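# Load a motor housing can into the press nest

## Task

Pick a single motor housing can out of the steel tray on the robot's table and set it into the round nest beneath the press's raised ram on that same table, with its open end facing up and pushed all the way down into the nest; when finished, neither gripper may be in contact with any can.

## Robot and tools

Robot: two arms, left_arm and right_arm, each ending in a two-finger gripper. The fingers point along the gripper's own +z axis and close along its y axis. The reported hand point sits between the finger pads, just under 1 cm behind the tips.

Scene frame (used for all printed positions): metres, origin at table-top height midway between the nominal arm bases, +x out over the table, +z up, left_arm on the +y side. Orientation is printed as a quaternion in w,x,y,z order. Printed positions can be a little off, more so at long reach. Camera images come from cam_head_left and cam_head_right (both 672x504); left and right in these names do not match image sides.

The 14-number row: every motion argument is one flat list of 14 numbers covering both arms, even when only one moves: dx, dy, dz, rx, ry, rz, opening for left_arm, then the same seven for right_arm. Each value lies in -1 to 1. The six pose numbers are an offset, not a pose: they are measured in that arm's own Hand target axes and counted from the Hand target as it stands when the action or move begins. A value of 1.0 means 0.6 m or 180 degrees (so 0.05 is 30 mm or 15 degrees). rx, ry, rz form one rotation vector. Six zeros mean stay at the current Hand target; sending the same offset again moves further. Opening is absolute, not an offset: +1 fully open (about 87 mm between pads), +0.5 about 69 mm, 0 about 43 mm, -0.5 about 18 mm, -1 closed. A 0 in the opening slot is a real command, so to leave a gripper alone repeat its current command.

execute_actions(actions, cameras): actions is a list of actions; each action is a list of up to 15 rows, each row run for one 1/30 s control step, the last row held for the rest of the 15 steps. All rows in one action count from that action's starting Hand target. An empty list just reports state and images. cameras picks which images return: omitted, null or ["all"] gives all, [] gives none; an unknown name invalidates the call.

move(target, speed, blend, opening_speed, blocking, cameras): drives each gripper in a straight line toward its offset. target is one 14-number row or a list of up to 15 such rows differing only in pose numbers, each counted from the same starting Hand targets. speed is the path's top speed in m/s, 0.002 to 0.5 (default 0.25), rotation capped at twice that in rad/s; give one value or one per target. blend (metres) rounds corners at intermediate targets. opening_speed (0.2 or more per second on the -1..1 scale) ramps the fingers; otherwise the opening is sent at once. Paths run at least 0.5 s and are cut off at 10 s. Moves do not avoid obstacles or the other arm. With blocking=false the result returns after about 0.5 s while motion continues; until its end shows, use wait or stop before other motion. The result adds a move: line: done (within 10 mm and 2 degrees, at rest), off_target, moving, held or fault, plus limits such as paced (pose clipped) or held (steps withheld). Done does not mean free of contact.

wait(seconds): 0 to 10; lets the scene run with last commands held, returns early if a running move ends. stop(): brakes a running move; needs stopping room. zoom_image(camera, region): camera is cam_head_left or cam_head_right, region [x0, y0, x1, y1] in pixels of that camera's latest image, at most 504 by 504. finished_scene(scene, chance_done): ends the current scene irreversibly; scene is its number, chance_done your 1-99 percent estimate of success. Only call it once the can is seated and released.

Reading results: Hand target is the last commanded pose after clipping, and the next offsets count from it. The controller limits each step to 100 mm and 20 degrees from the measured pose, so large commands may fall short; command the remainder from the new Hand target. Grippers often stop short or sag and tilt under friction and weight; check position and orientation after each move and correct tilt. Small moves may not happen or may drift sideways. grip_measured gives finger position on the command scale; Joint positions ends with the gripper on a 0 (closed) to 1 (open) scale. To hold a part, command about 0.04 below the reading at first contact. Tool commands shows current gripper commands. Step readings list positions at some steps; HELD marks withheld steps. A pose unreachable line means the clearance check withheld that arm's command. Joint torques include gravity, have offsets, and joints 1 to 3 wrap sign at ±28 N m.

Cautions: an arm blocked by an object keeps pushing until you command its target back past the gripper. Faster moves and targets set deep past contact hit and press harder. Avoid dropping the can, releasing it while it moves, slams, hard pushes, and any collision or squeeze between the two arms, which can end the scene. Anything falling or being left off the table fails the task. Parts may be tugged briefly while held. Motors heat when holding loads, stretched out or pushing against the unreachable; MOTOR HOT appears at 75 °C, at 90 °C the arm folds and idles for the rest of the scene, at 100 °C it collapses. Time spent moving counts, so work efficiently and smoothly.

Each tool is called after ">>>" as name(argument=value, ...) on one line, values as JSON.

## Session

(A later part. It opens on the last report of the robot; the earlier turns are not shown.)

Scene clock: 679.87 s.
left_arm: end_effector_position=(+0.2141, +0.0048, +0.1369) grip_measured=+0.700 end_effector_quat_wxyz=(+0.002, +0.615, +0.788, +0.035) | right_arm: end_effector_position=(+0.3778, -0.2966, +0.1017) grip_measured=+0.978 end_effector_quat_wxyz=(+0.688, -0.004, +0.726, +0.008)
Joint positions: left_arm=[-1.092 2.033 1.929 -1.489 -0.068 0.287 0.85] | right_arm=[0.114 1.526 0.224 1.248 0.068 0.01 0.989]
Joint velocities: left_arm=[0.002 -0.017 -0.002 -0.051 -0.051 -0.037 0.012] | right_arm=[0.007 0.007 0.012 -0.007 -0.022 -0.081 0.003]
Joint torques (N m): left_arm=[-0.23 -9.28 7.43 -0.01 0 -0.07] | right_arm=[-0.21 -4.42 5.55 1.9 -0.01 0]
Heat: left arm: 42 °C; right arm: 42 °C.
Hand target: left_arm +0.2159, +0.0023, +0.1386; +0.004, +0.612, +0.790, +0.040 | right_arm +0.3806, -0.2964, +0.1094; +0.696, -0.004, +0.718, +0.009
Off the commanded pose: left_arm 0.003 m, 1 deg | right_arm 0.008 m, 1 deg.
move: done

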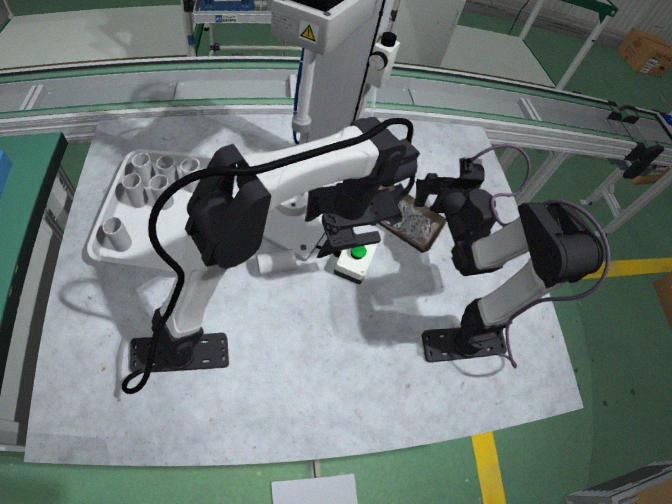

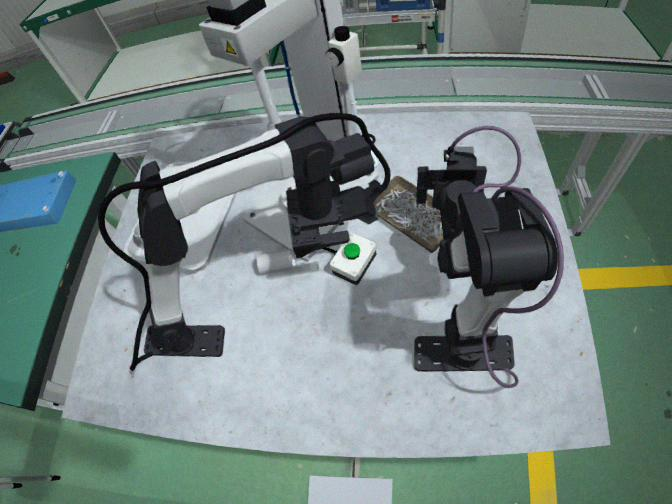

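>>> move(target=[0.06,0.0,0.08,0,0,0,0.7,0,0,0,0,0,0,1], speed=0.1)

>>> zoom_image(camera="cam_head_right", region=[210, 190, 330, 310])

>>> zoom_image(camera="cam_head_left", region=[220, 190, 340, 310])

Scene clock: 690.40 s.
left_arm: end_effector_position=(+0.2060, +0.0403, +0.0841) grip_measured=+0.700 end_effector_quat_wxyz=(-0.018, +0.611, +0.790, +0.045) | right_arm: end_effector_position=(+0.3778, -0.2966, +0.1017) grip_measured=+0.978 end_effector_quat_wxyz=(+0.688, -0.004, +0.726, +0.008)
Joint positions: left_arm=[-1.061 1.933 1.569 -1.271 -0.072 0.305 0.85] | right_arm=[0.114 1.526 0.224 1.248 0.068 0.01 0.989]
Joint velocities: left_arm=[0.012 0.012 -0.007 0.007 -0.066 -0.007 -0.002] | right_arm=[-0.017 -0.002 0.007 0.022 0.095 -0.051 -0.003]
Joint torques (N m): left_arm=[0.58 -13.9 4.46 0.12 -0.03 0.15] | right_arm=[-0.23 -4.41 5.53 1.9 -0.01 0]
Heat: left arm: 43 °C; right arm: 42 °C.
Hand target: left_arm +0.2103, +0.0408, +0.0935; +0.005, +0.612, +0.790, +0.041 | right_arm +0.3806, -0.2964, +0.1094; +0.696, -0.004, +0.718, +0.009
Off the commanded pose: left_arm 0.009 m, 3 deg | right_arm 0.008 m, 1 deg.
move: off_target (left_arm)

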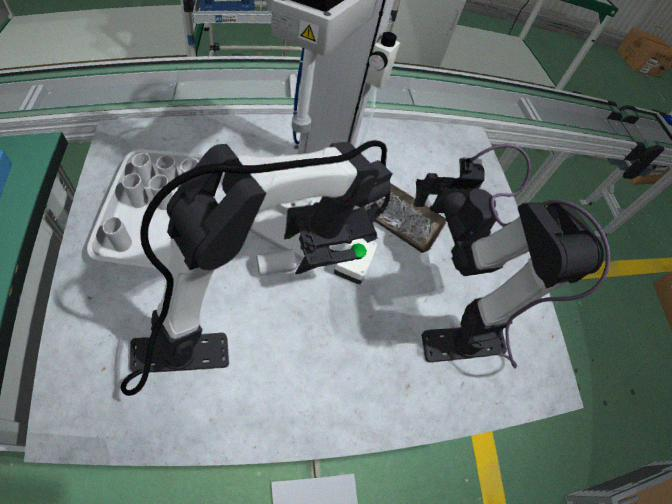

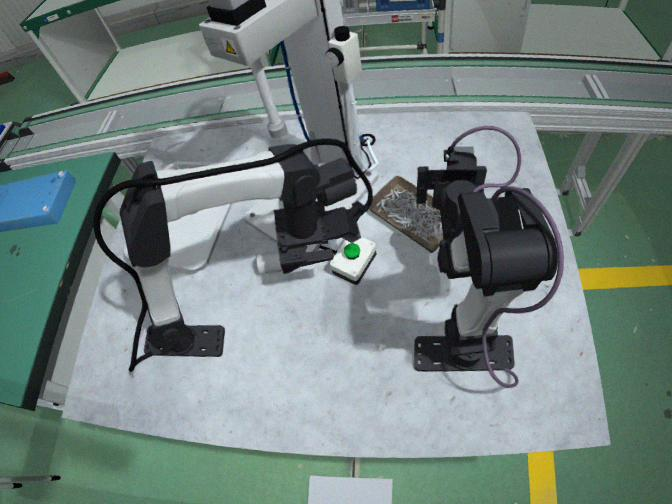

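Scaled by 4.200.

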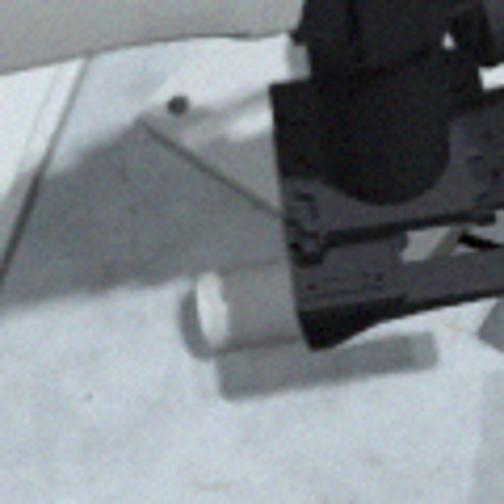

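Scaled by 4.200.

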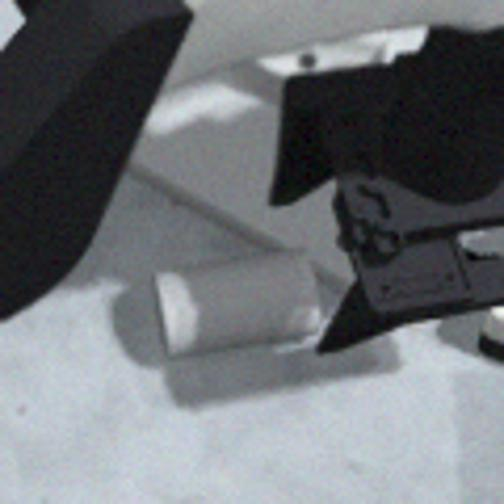

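>>> move(target=[0.03,0.05,0.0,0,0,0,0.7,0,0,0,0,0,0,1], speed=0.1)

>>> zoom_image(camera="cam_head_right", region=[210, 190, 330, 310])

>>> zoom_image(camera="cam_head_left", region=[220, 190, 340, 310])

Scene clock: 694.93 s.
left_arm: end_effector_position=(+0.2324, +0.0654, +0.0885) grip_measured=+0.700 end_effector_quat_wxyz=(-0.015, +0.610, +0.791, +0.045) | right_arm: end_effector_position=(+0.3778, -0.2966, +0.1017) grip_measured=+0.978 end_effector_quat_wxyz=(+0.688, -0.004, +0.726, +0.008)
Joint positions: left_arm=[-0.96 1.904 1.549 -1.267 -0.079 0.404 0.85] | right_arm=[0.114 1.526 0.224 1.248 0.068 0.01 0.989]
Joint velocities: left_arm=[0.002 -0.012 0.002 -0.022 -0.007 -0.051 -0.002] | right_arm=[0.012 0.012 0.007 -0.022 0.051 0.022 0.008]
Joint torques (N m): left_arm=[0.36 -13.24 4.45 0.17 0.01 0.17] | right_arm=[-0.23 -4.41 5.53 1.9 -0.01 0]
Heat: left arm: 43 °C; right arm: 42 °C.
Hand target: left_arm +0.2356, +0.0657, +0.0970; +0.006, +0.612, +0.789, +0.043 | right_arm +0.3806, -0.2964, +0.1094; +0.696, -0.004, +0.718, +0.009
Off the commanded pose: left_arm 0.008 m, 2 deg | right_arm 0.008 m, 1 deg.
move: done

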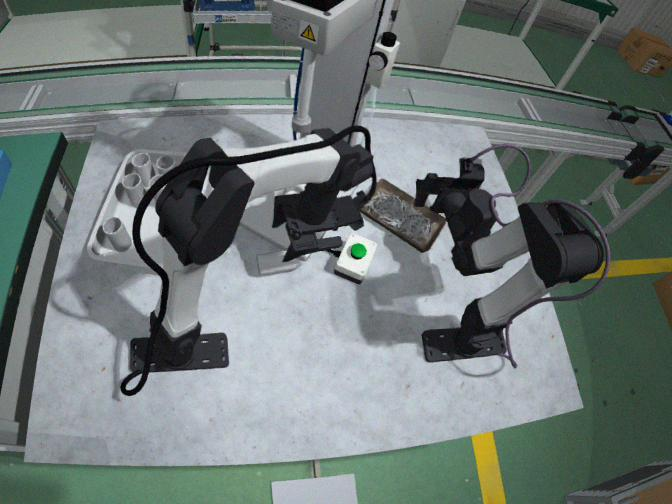

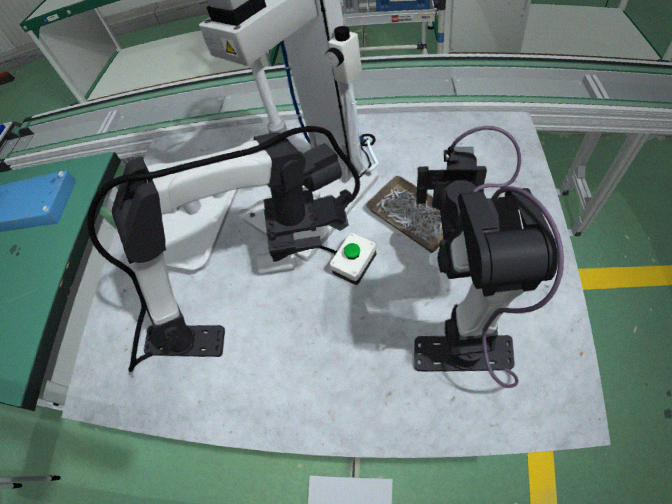

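Scaled by 4.200.

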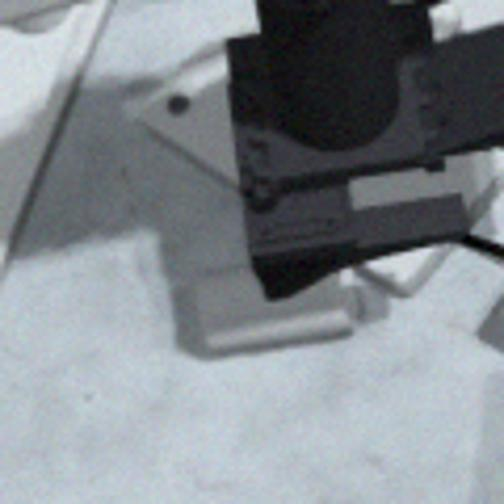

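Scaled by 4.200.

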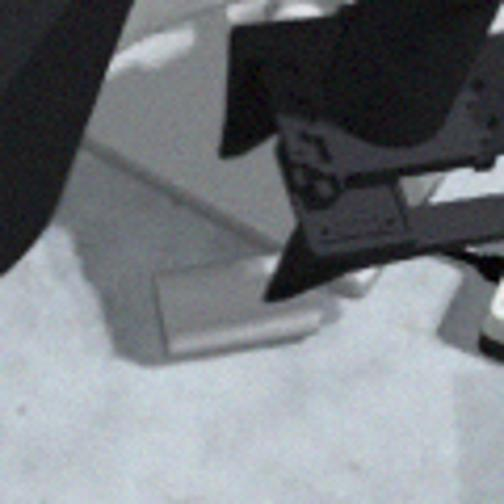

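>>> move(target=[-0.014,-0.012,0.05,0,0,0,0.75,0,0,0,0,0,0,1], speed=0.06, cameras=["cam_head_left","cam_head_right"])

>>> zoom_image(camera="cam_head_right", region=[210, 190, 330, 310])

>>> zoom_image(camera="cam_head_left", region=[220, 190, 340, 310])

Scene clock: 701.27 s.
left_arm: end_effector_position=(+0.2327, +0.0601, +0.0667) grip_measured=+0.750 end_effector_quat_wxyz=(-0.001, +0.613, +0.789, +0.041) | right_arm: end_effector_position=(+0.3778, -0.2966, +0.1017) grip_measured=+0.978 end_effector_quat_wxyz=(+0.688, -0.004, +0.726, +0.008)
Joint positions: left_arm=[-0.97 1.904 1.467 -1.155 -0.079 0.404 0.875] | right_arm=[0.114 1.526 0.224 1.248 0.068 0.01 0.989]
Joint velocities: left_arm=[-0.007 -0.022 -0.017 0.037 0.007 -0.007 -0.005] | right_arm=[-0.017 0.017 0.002 -0.051 0.051 0.037 0.003]
Joint torques (N m): left_arm=[-0.58 -10.09 4.55 0.26 0.02 -0.07] | right_arm=[-0.21 -4.41 5.53 1.9 -0.01 -0.01]
Heat: left arm: 42 °C; right arm: 42 °C.
Hand target: left_arm +0.2323, +0.0581, +0.0660; +0.006, +0.612, +0.790, +0.043 | right_arm +0.3806, -0.2964, +0.1094; +0.696, -0.004, +0.718, +0.009
Off the commanded pose: left_arm 0.002 m, 1 deg | right_arm 0.008 m, 1 deg.
move: done

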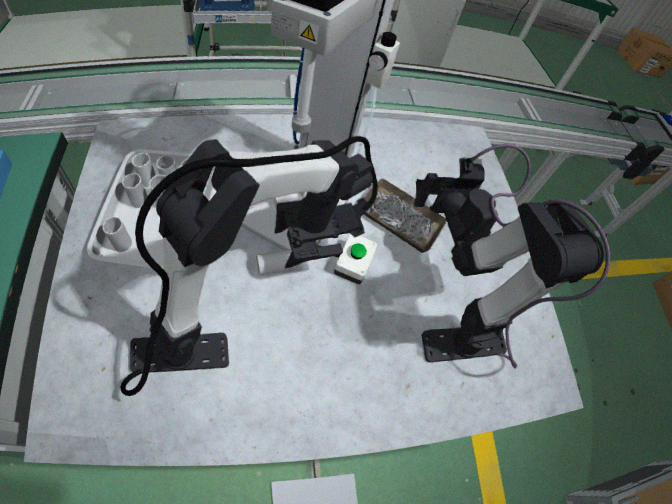

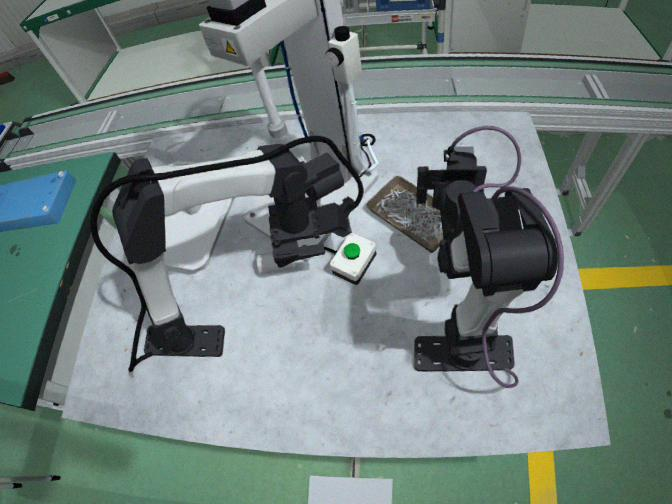

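Scaled by 4.200.

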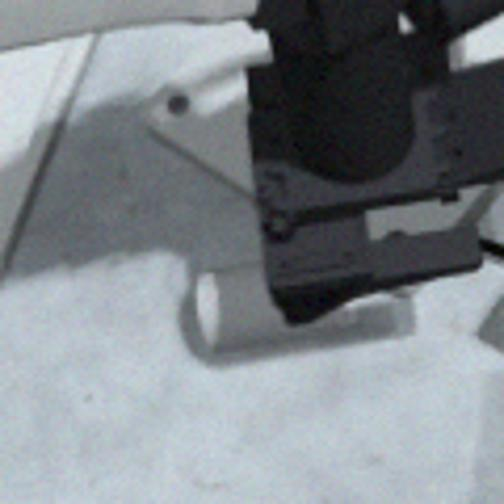

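Scaled by 4.200.

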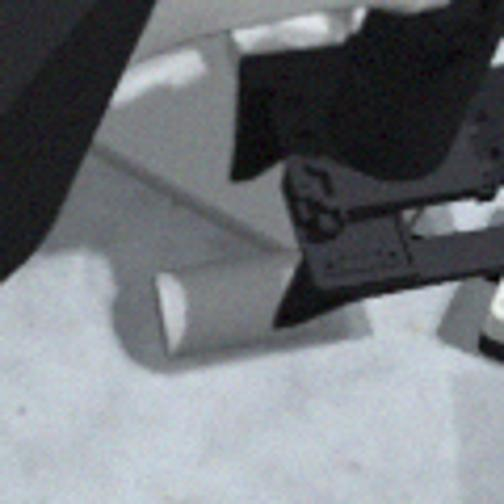

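>>> move(target=[0.0015,-0.0065,0.068,0,0,0,0.75,0,0,0,0,0,0,1], speed=0.05, cameras=["cam_head_left","cam_head_right"])

>>> zoom_image(camera="cam_head_right", region=[210, 190, 330, 310])

>>> zoom_image(camera="cam_head_left", region=[220, 190, 340, 310])

Scene clock: 705.80 s.
left_arm: end_effector_position=(+0.2300, +0.0651, +0.0341) grip_measured=+0.750 end_effector_quat_wxyz=(+0.003, +0.613, +0.789, +0.044) | right_arm: end_effector_position=(+0.3778, -0.2966, +0.1017) grip_measured=+0.978 end_effector_quat_wxyz=(+0.688, -0.004, +0.726, +0.008)
Joint positions: left_arm=[-0.971 1.911 1.342 -1.019 -0.086 0.403 0.875] | right_arm=[0.114 1.526 0.224 1.248 0.068 0.01 0.989]
Joint velocities: left_arm=[-0.012 -0.017 0.022 -0.022 -0.007 -0.022 -0.002] | right_arm=[-0.002 0.002 -0.002 -0.066 0.022 -0.022 0.003]
Joint torques (N m): left_arm=[-0.38 -7.64 3.95 0.46 0.11 -0.01] | right_arm=[-0.21 -4.42 5.53 1.9 -0.01 0]
Heat: left arm: 41 °C; right arm: 42 °C.
Hand target: left_arm +0.2307, +0.0614, +0.0250; +0.006, +0.612, +0.789, +0.043 | right_arm +0.3806, -0.2964, +0.1094; +0.696, -0.004, +0.718, +0.009
Off the commanded pose: left_arm 0.010 m, 0 deg | right_arm 0.008 m, 1 deg.
move: done

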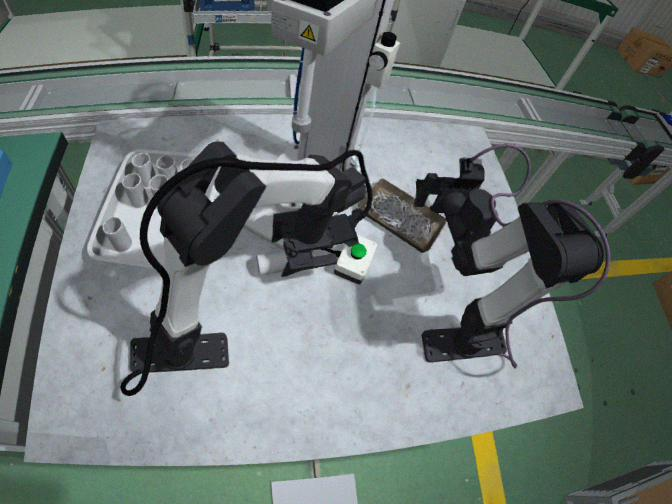

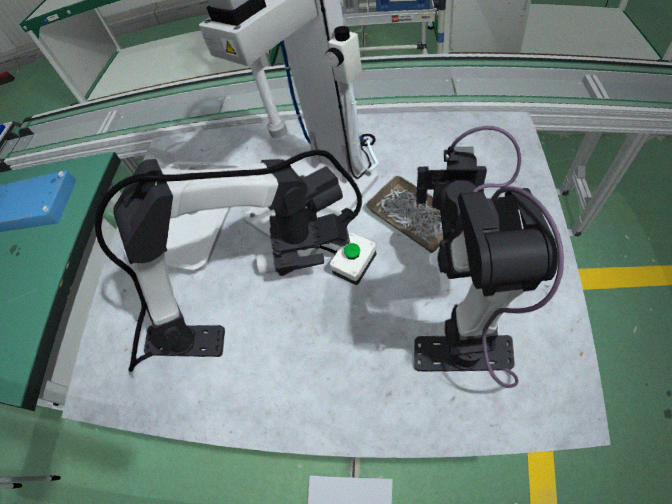

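Scaled by 4.200.

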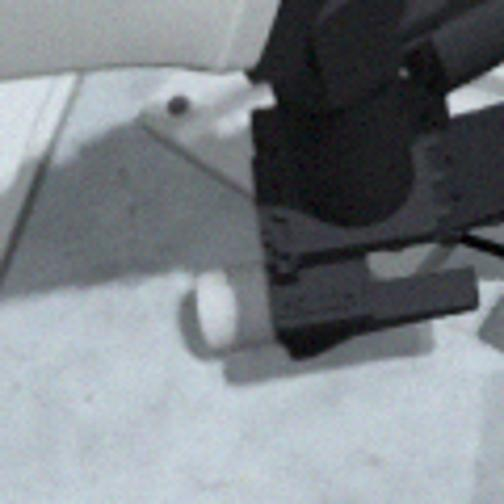

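Scaled by 4.200.

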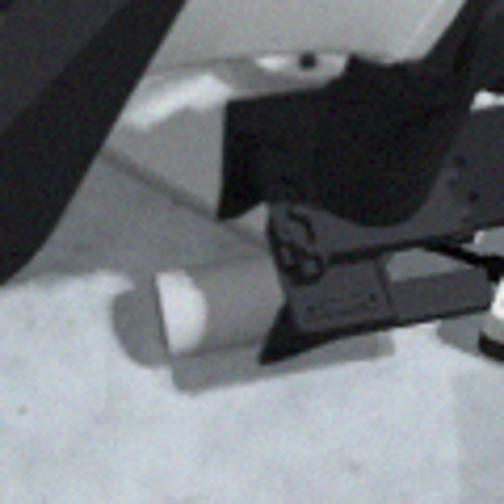

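>>> move(target=[-0.022,0,0.01,0,0,0,0.75,0,0,0,0,0,0,1], speed=0.04, cameras=["cam_head_left","cam_head_right"])

>>> zoom_image(camera="cam_head_left", region=[220, 190, 340, 310])

Scene clock: 709.23 s.
left_arm: end_effector_position=(+0.2327, +0.0641, +0.0320) grip_measured=+0.750 end_effector_quat_wxyz=(-0.001, +0.610, +0.789, +0.063) | right_arm: end_effector_position=(+0.3778, -0.2966, +0.1017) grip_measured=+0.978 end_effector_quat_wxyz=(+0.688, -0.004, +0.726, +0.008)
Joint positions: left_arm=[-0.984 1.94 1.365 -1.031 -0.121 0.384 0.875] | right_arm=[0.114 1.526 0.224 1.248 0.068 0.01 0.989]
Joint velocities: left_arm=[0.012 -0.012 0.002 0.037 0.022 -0.051 0.02] | right_arm=[-0.012 -0.012 0.012 0.007 -0.022 -0.037 -0.013]
Joint torques (N m): left_arm=[-0.39 -5.78 5.57 0.59 0.4 0.06] | right_arm=[-0.24 -4.41 5.53 1.9 -0.01 0]
Heat: left arm: 41 °C; right arm: 42 °C.
Hand target: left_arm +0.2341, +0.0490, +0.0181; +0.005, +0.612, +0.789, +0.042 | right_arm +0.3806, -0.2964, +0.1094; +0.696, -0.004, +0.718, +0.009
Off the commanded pose: left_arm 0.020 m, 2 deg | right_arm 0.008 m, 1 deg.
move: off_target (left_arm)

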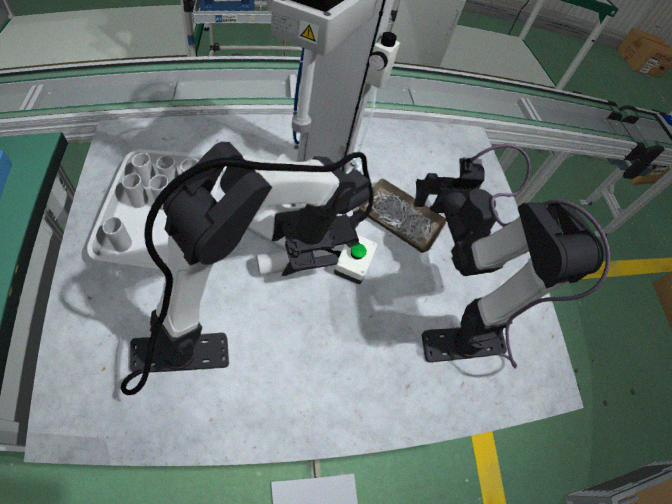

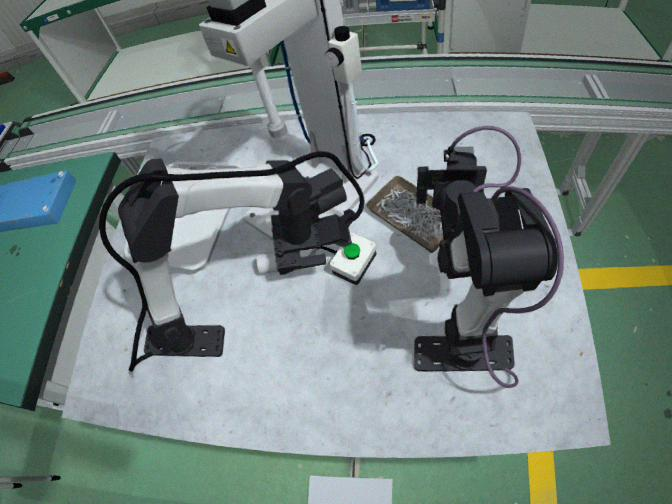

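Scaled by 4.200.

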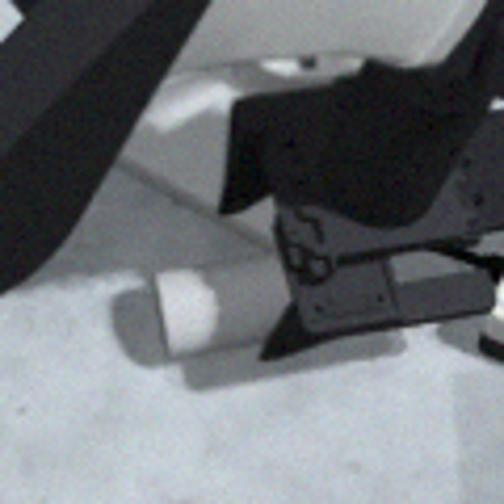

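>>> move(target=[[0,0,-0.06,0,0,0,0.75,0,0,0,0,0,0,1],[-0.01,0,-0.06,0,-0.19,0,0.75,0,0,0,0,0,0,1]], speed=0.15)

>>> zoom_image(camera="cam_head_left", region=[220, 190, 340, 310])

>>> zoom_image(camera="cam_head_right", region=[210, 190, 330, 310])

Scene clock: 720.67 s.
left_arm: end_effector_position=(+0.2321, +0.0424, +0.0515) grip_measured=+0.750 end_effector_quat_wxyz=(+0.221, +0.599, +0.758, -0.133) | right_arm: end_effector_position=(+0.3778, -0.2966, +0.1017) grip_measured=+0.978 end_effector_quat_wxyz=(+0.688, -0.004, +0.726, +0.008)
Joint positions: left_arm=[-0.864 1.506 0.912 -0.49 0.196 0.478 0.875] | right_arm=[0.114 1.526 0.224 1.248 0.068 0.01 0.989]
Joint velocities: left_arm=[0.002 -0.007 -0.022 -0.007 -0.037 0.007 -0.002] | right_arm=[0.002 -0.012 -0.017 0.037 -0.022 -0.11 -0.003]
Joint torques (N m): left_arm=[0.64 -8.92 5.08 1.06 0.31 0.17] | right_arm=[-0.21 -4.42 5.53 1.9 -0.01 0]
Heat: left arm: 41 °C; right arm: 42 °C.
Hand target: left_arm +0.2345, +0.0409, +0.0578; +0.237, +0.600, +0.751, -0.139 | right_arm +0.3806, -0.2964, +0.1094; +0.696, -0.004, +0.718, +0.009
Off the commanded pose: left_arm 0.003 m, 2 deg | right_arm 0.008 m, 1 deg.
move: done

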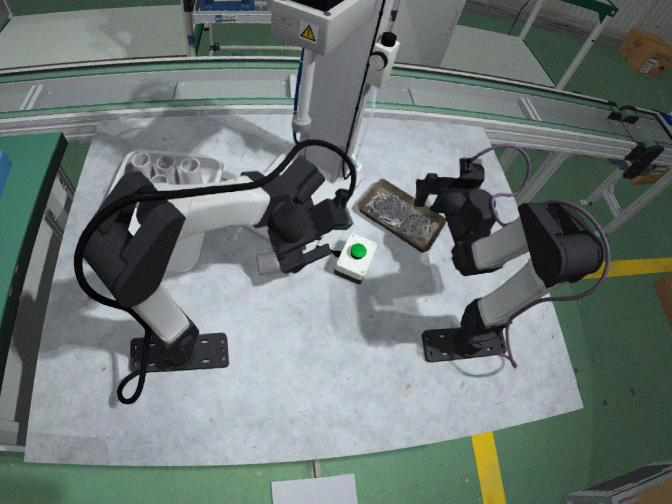

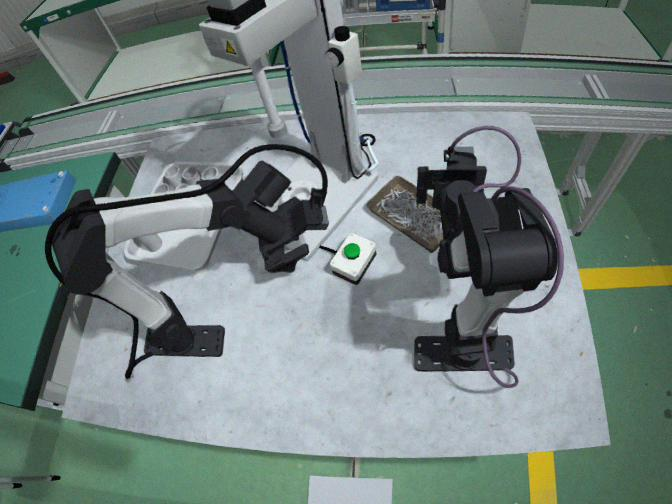

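Scaled by 4.200.

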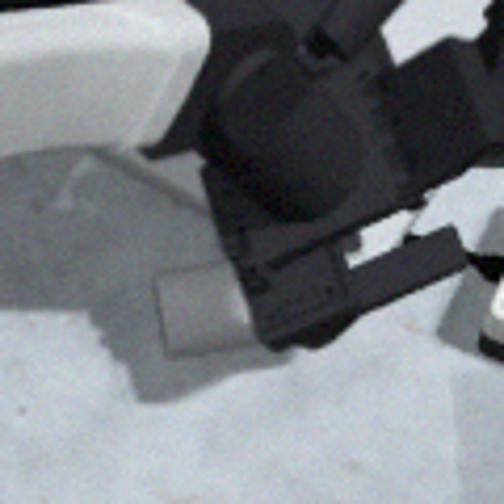

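Scaled by 4.200.

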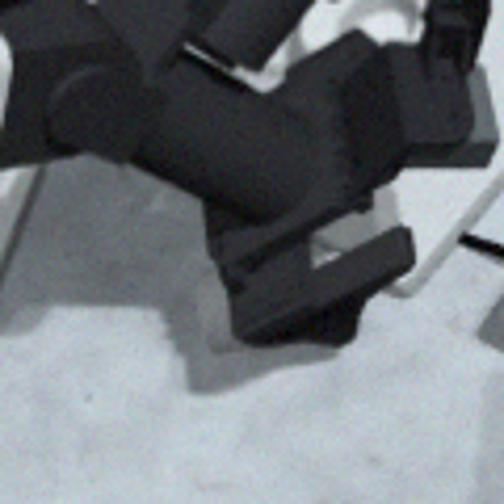

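>>> move(target=[0.047,0,0.0355,0,0,0,0.75,0,0,0,0,0,0,1], speed=0.05)

>>> zoom_image(camera="cam_head_left", region=[220, 190, 340, 310])

>>> zoom_image(camera="cam_head_right", region=[210, 190, 330, 310])

Scene clock: 727.20 s.
left_arm: end_effector_position=(+0.2452, +0.0438, +0.0403) grip_measured=+0.750 end_effector_quat_wxyz=(+0.267, +0.599, +0.743, -0.134) | right_arm: end_effector_position=(+0.3778, -0.2966, +0.1017) grip_measured=+0.978 end_effector_quat_wxyz=(+0.688, -0.004, +0.726, +0.008)
Joint positions: left_arm=[-0.832 1.486 0.808 -0.319 0.205 0.517 0.875] | right_arm=[0.114 1.526 0.224 1.248 0.068 0.01 0.989]
Joint velocities: left_arm=[0.007 -0.002 -0.007 -0.022 -0.037 0.022 0.005] | right_arm=[-0.002 -0.007 0.002 0.022 -0.066 0.007 -0.003]
Joint torques (N m): left_arm=[0.84 -5.09 3.22 0.81 0.37 0.07] | right_arm=[-0.23 -4.42 5.53 1.9 -0.01 0]
Heat: left arm: 40 °C; right arm: 42 °C.
Hand target: left_arm +0.2340, +0.0548, +0.0252; +0.237, +0.600, +0.751, -0.138 | right_arm +0.3806, -0.2964, +0.1094; +0.696, -0.004, +0.718, +0.009
Off the commanded pose: left_arm 0.022 m, 4 deg | right_arm 0.008 m, 1 deg.
move: off_target (left_arm)

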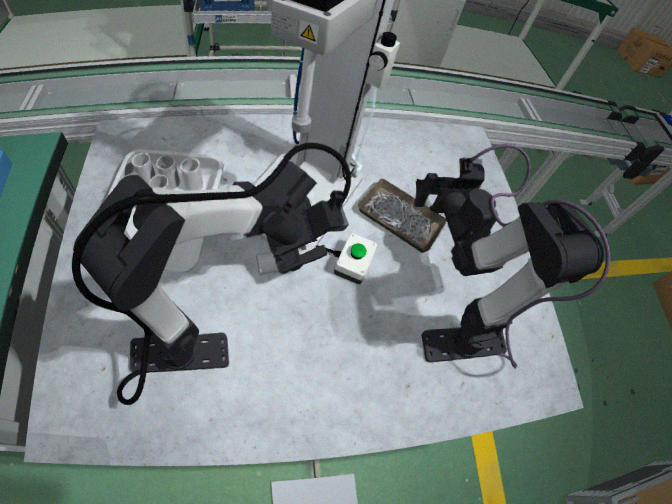

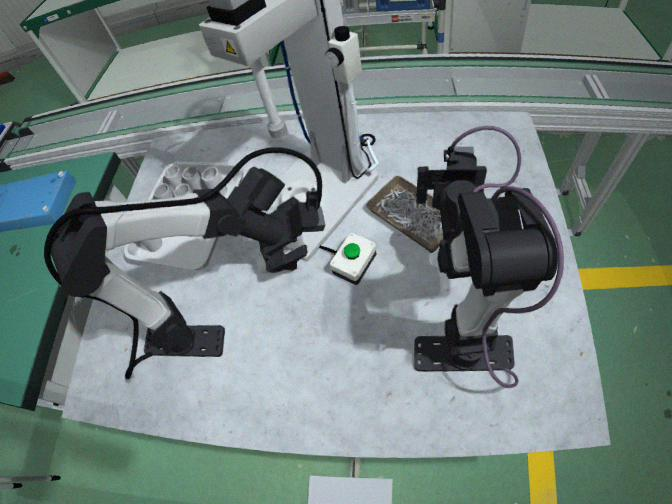

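Scaled by 4.200.

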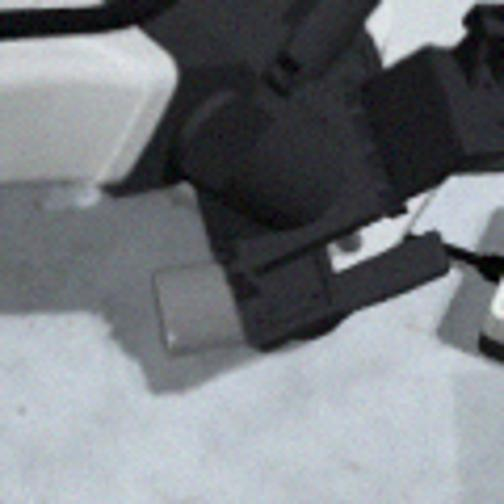

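Scaled by 4.200.

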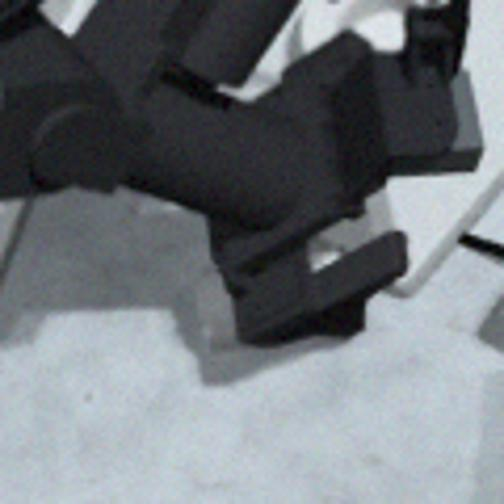

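>>> move(target=[[-0.04,-0.014,-0.045,0,0,0,0.85,0,0,0,0,0,0,1],[-0.002,-0.0175,0.006,0,0,0,0.85,0,0,0,0,0,0,1]], speed=0.06)

>>> zoom_image(camera="cam_head_left", region=[220, 190, 340, 310])

>>> zoom_image(camera="cam_head_right", region=[210, 190, 330, 310])

Scene clock: 735.43 s.
left_arm: end_effector_position=(+0.2349, +0.0389, +0.0404) grip_measured=+0.850 end_effector_quat_wxyz=(+0.270, +0.599, +0.740, -0.140) | right_arm: end_effector_position=(+0.3778, -0.2966, +0.1017) grip_measured=+0.978 end_effector_quat_wxyz=(+0.688, -0.004, +0.726, +0.008)
Joint positions: left_arm=[-0.865 1.464 0.784 -0.301 0.198 0.489 0.925] | right_arm=[0.114 1.526 0.224 1.248 0.068 0.01 0.989]
Joint velocities: left_arm=[0.002 -0.022 -0.002 0.037 -0.037 -0.022 0.002] | right_arm=[0.002 -0.002 0.002 -0.051 -0.051 -0.007 0.003]
Joint torques (N m): left_arm=[0.23 -3.47 3.52 0.87 0.23 -0.03] | right_arm=[-0.23 -4.41 5.53 1.9 -0.01 0]
Heat: left arm: 39 °C; right arm: 42 °C.
Hand target: left_arm +0.2244, +0.0493, +0.0219; +0.237, +0.600, +0.751, -0.139 | right_arm +0.3806, -0.2964, +0.1094; +0.696, -0.004, +0.718, +0.009
Off the commanded pose: left_arm 0.024 m, 4 deg | right_arm 0.008 m, 1 deg.
move: off_target (left_arm)

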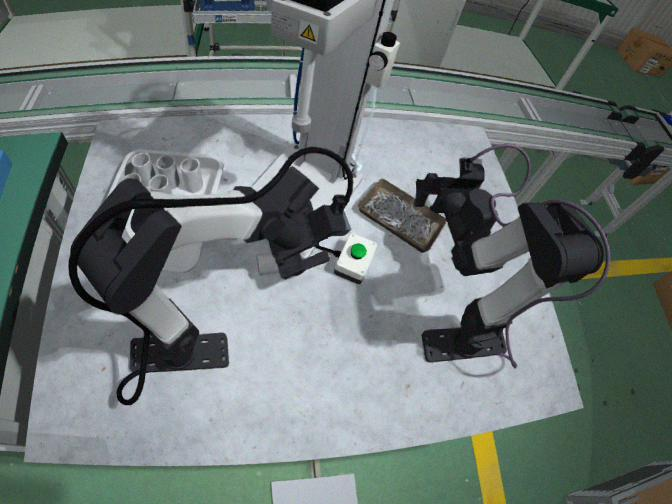

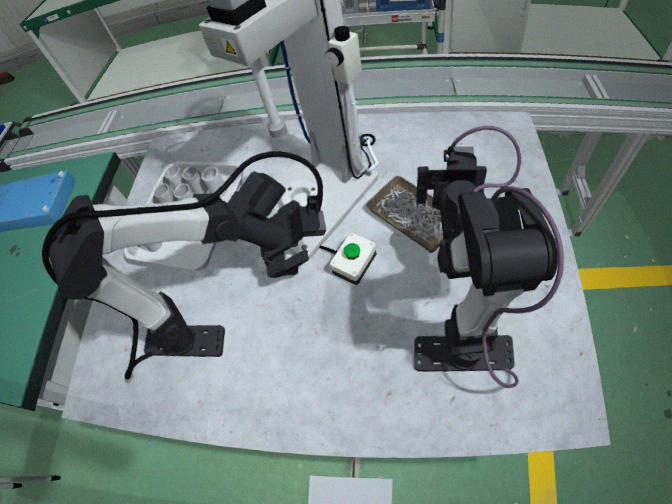

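Scaled by 4.200.

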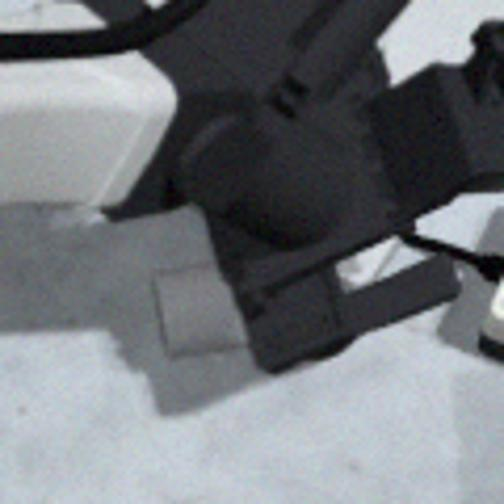

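Scaled by 4.200.

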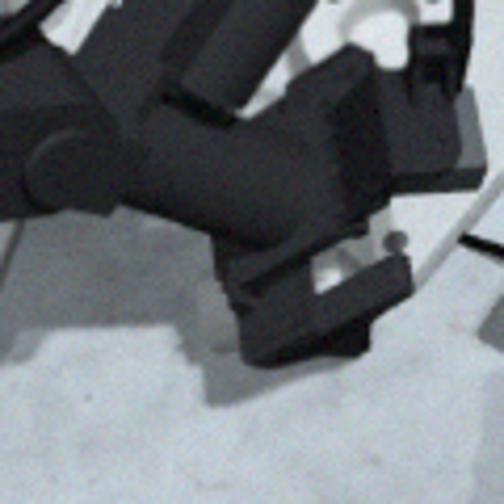

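>>> move(target=[[-0.017,0.0075,-0.055,0,0,0,0.55,0,0,0,0,0,0,1],[0.0155,0.003,-0.009,0,0,0,0.55,0,0,0,0,0,0,1]], speed=0.06)

>>> zoom_image(camera="cam_head_left", region=[220, 190, 340, 310])

>>> zoom_image(camera="cam_head_right", region=[210, 190, 330, 310])

Scene clock: 747.13 s.
left_arm: end_effector_position=(+0.2235, +0.0595, +0.0269) grip_measured=+0.550 end_effector_quat_wxyz=(+0.239, +0.598, +0.753, -0.136) | right_arm: end_effector_position=(+0.3778, -0.2966, +0.1017) grip_measured=+0.978 end_effector_quat_wxyz=(+0.688, -0.004, +0.726, +0.008)
Joint positions: left_arm=[-0.842 1.447 0.739 -0.342 0.207 0.499 0.775] | right_arm=[0.114 1.526 0.224 1.248 0.068 0.01 0.989]
Joint velocities: left_arm=[-0.012 -0.022 0.022 0.007 -0.066 -0.037 -0.007] | right_arm=[-0.002 -0.002 0.002 0.037 -0.037 -0.037 0.008]
Joint torques (N m): left_arm=[0.66 -4.53 4.81 1.11 0.31 0.16] | right_arm=[-0.23 -4.42 5.53 1.9 -0.01 0]
Heat: left arm: 39 °C; right arm: 42 °C.
Hand target: left_arm +0.2238, +0.0604, +0.0221; +0.237, +0.600, +0.751, -0.138 | right_arm +0.3806, -0.2964, +0.1094; +0.696, -0.004, +0.718, +0.009
Off the commanded pose: left_arm 0.005 m, 1 deg | right_arm 0.008 m, 1 deg.
move: done

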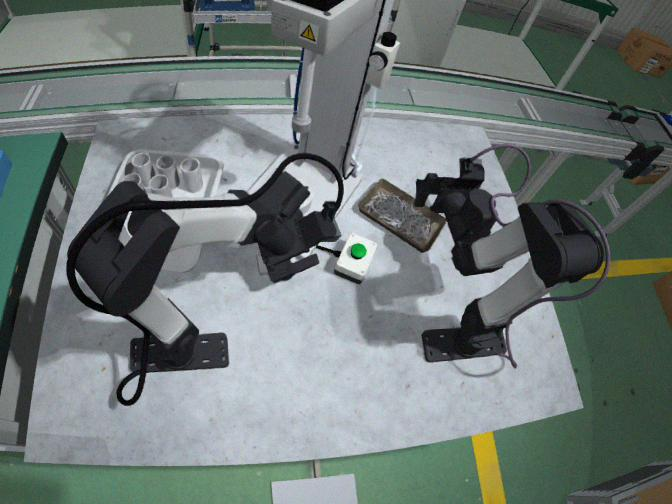

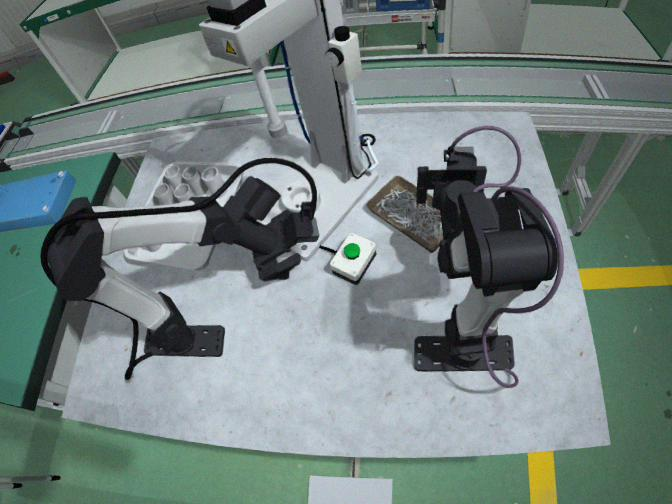

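Scaled by 4.200.

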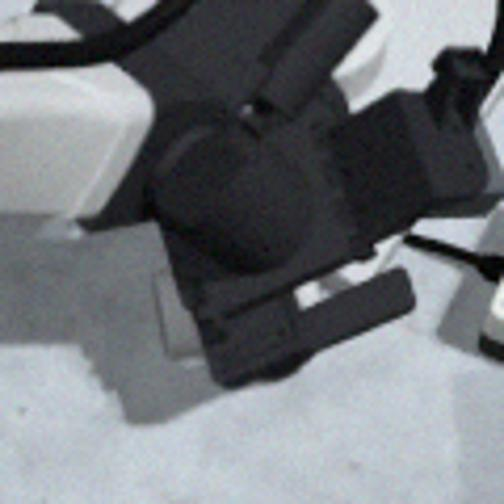

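Scaled by 4.200.

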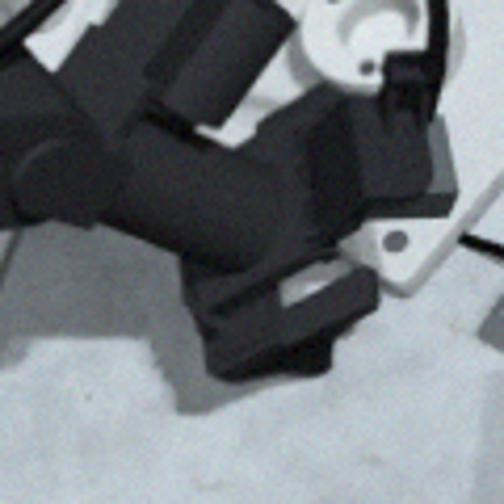

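>>> move(target=[0,0,0,0,0,0,-0.2,0,0,0,0,0,0,1], opening_speed=0.3, cameras=[])

>>> move(target=[-0.1,0.011,-0.133,0,0,0,-0.2,0,0,0,0,0,0,1], speed=0.08)

>>> zoom_image(camera="cam_head_left", region=[200, 150, 320, 270])

>>> zoom_image(camera="cam_head_right", region=[200, 150, 320, 270])

Scene clock: 753.40 s.
left_arm: end_effector_position=(+0.2236, +0.0593, +0.0270) grip_measured=+0.009 end_effector_quat_wxyz=(+0.239, +0.599, +0.752, -0.136) | right_arm: end_effector_position=(+0.3778, -0.2966, +0.1017) grip_measured=+0.978 end_effector_quat_wxyz=(+0.688, -0.004, +0.726, +0.008)
Joint positions: left_arm=[-0.842 1.447 0.739 -0.342 0.209 0.5 0.504] | right_arm=[0.114 1.526 0.224 1.248 0.068 0.01 0.989]
Joint velocities: left_arm=[-0.007 0.012 -0.022 -0.007 -0.007 -0.007 -0.009] | right_arm=[0.007 -0.002 -0.012 -0.066 0.007 0.022 -0.018]
Joint torques (N m): left_arm=[0.69 -4.46 4.57 1.15 0.31 0.14] | right_arm=[-0.23 -4.42 5.53 1.9 -0.01 -0.01]
Heat: left arm: 39 °C; right arm: 42 °C.
Hand target: left_arm +0.2238, +0.0604, +0.0221; +0.237, +0.600, +0.751, -0.138 | right_arm +0.3806, -0.2964, +0.1094; +0.696, -0.004, +0.718, +0.009
Off the commanded pose: left_arm 0.005 m, 0 deg | right_arm 0.008 m, 1 deg.
move: done
No camera images: "cameras" was empty.

Scene clock: 755.37 s.
left_arm: end_effector_position=(+0.2214, +0.0559, +0.1028) grip_measured=+0.006 end_effector_quat_wxyz=(+0.211, +0.603, +0.757, -0.135) | right_arm: end_effector_position=(+0.3778, -0.2966, +0.1017) grip_measured=+0.978 end_effector_quat_wxyz=(+0.688, -0.004, +0.726, +0.008)
Joint positions: left_arm=[-0.854 1.407 1.042 -0.74 0.209 0.495 0.503] | right_arm=[0.114 1.526 0.224 1.248 0.068 0.01 0.989]
Joint velocities: left_arm=[-0.007 -0.017 0.007 -0.022 -0.022 0.022 0.001] | right_arm=[-0.002 -0.012 -0.002 -0.022 0.007 0.095 -0.013]
Joint torques (N m): left_arm=[-0.65 -8.64 8.68 0.8 0.2 -0.07] | right_arm=[-0.23 -4.42 5.52 1.9 -0.01 0]
Heat: left arm: 40 °C; right arm: 42 °C.
Hand target: left_arm +0.2250, +0.0492, +0.1217; +0.237, +0.600, +0.751, -0.139 | right_arm +0.3806, -0.2964, +0.1094; +0.696, -0.004, +0.718, +0.009
Off the commanded pose: left_arm 0.020 m, 3 deg | right_arm 0.008 m, 1 deg.
move: off_target (left_arm)

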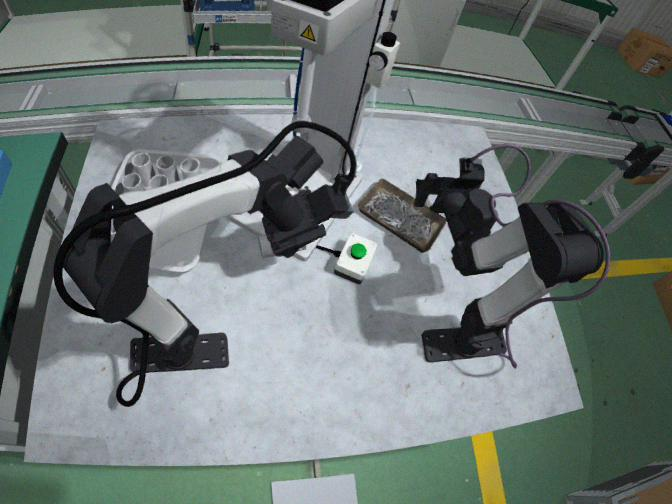

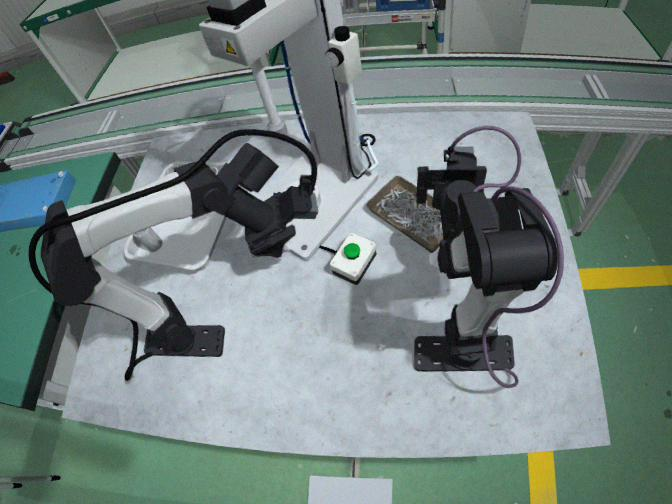

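Scaled by 4.200.

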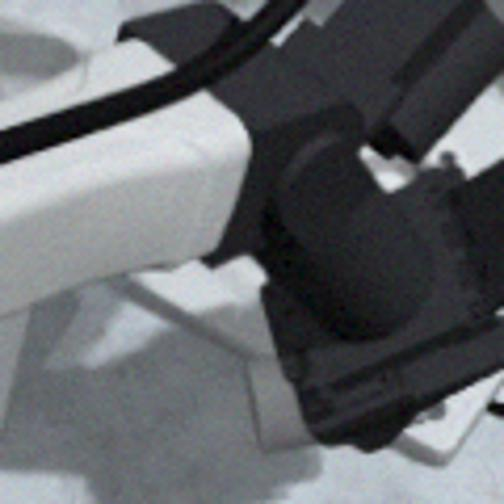

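Scaled by 4.200.

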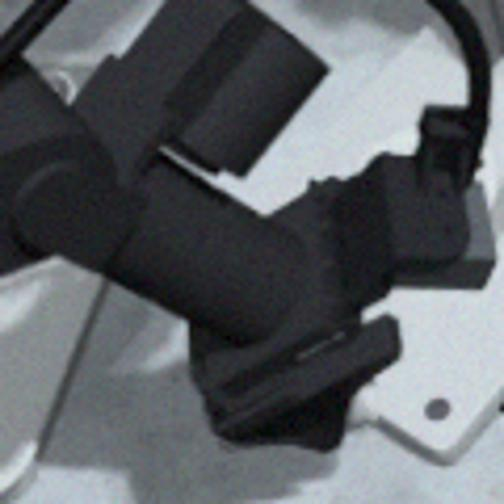

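>>> move(target=[[0.089,-0.0895,-0.011,0,0,0,-0.2,0,0,0,0,0,0,1],[0.1575,-0.097,0.079,0,0,0,-0.2,0,0,0,0,0,0,1]], speed=[0.1,0.05])

>>> zoom_image(camera="cam_head_left", region=[200, 200, 320, 320])

>>> zoom_image(camera="cam_head_right", region=[190, 210, 310, 330])

Scene clock: 766.73 s.
left_arm: end_effector_position=(+0.1563, +0.0941, +0.0299) grip_measured=+0.006 end_effector_quat_wxyz=(+0.229, +0.602, +0.751, -0.142) | right_arm: end_effector_position=(+0.3778, -0.2966, +0.1017) grip_measured=+0.978 end_effector_quat_wxyz=(+0.688, -0.004, +0.726, +0.008)
Joint positions: left_arm=[-0.955 1.135 0.541 -0.456 0.169 0.404 0.503] | right_arm=[0.114 1.526 0.224 1.248 0.068 0.01 0.989]
Joint velocities: left_arm=[0.017 -0.017 -0.002 0.066 -0.037 0.007 -0.006] | right_arm=[0.012 -0.007 0.012 0.037 -0.022 -0.007 -0.008]
Joint torques (N m): left_arm=[0.8 -2.36 5.65 1.16 0.17 0.11] | right_arm=[-0.23 -4.41 5.53 1.9 -0.01 -0.01]
Heat: left arm: 41 °C; right arm: 42 °C.
Hand target: left_arm +0.1610, +0.0925, +0.0294; +0.236, +0.600, +0.752, -0.141 | right_arm +0.3806, -0.2964, +0.1094; +0.696, -0.004, +0.718, +0.009
Off the commanded pose: left_arm 0.007 m, 1 deg | right_arm 0.008 m, 1 deg.
move: done

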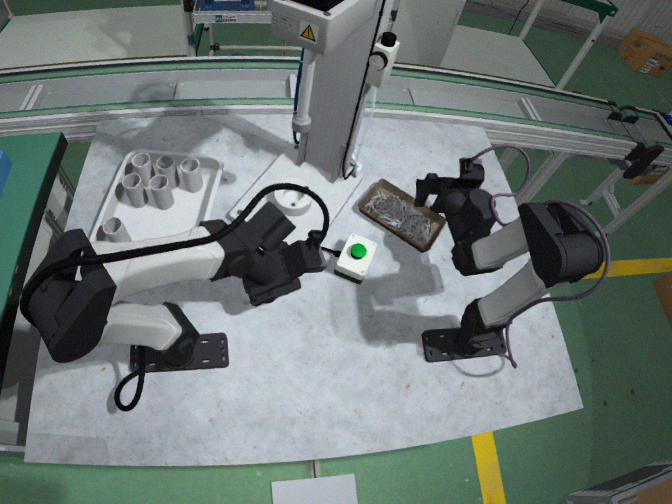

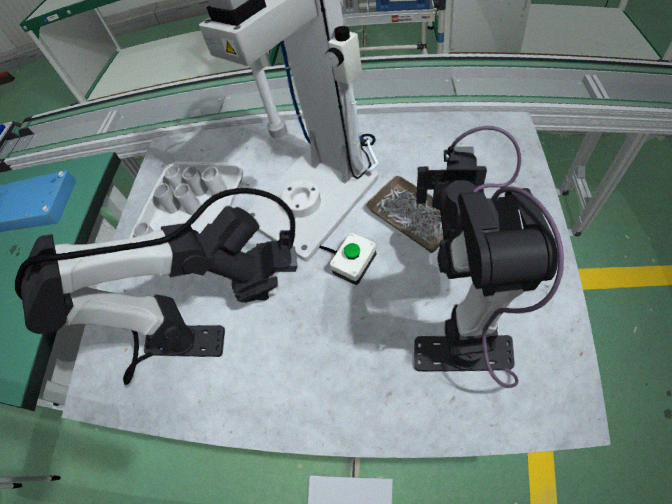

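Scaled by 4.200.

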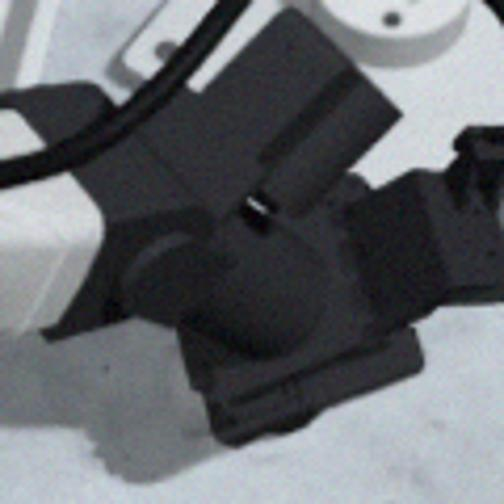

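Scaled by 4.200.

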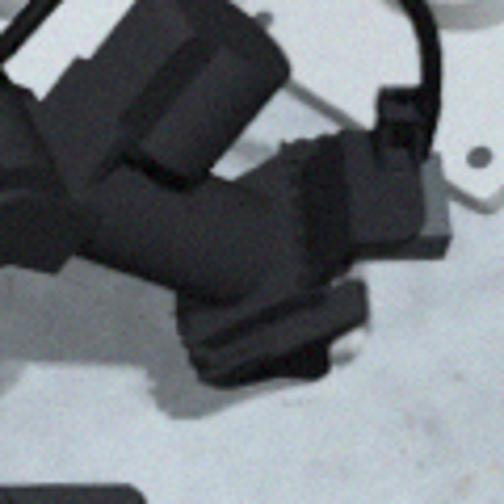

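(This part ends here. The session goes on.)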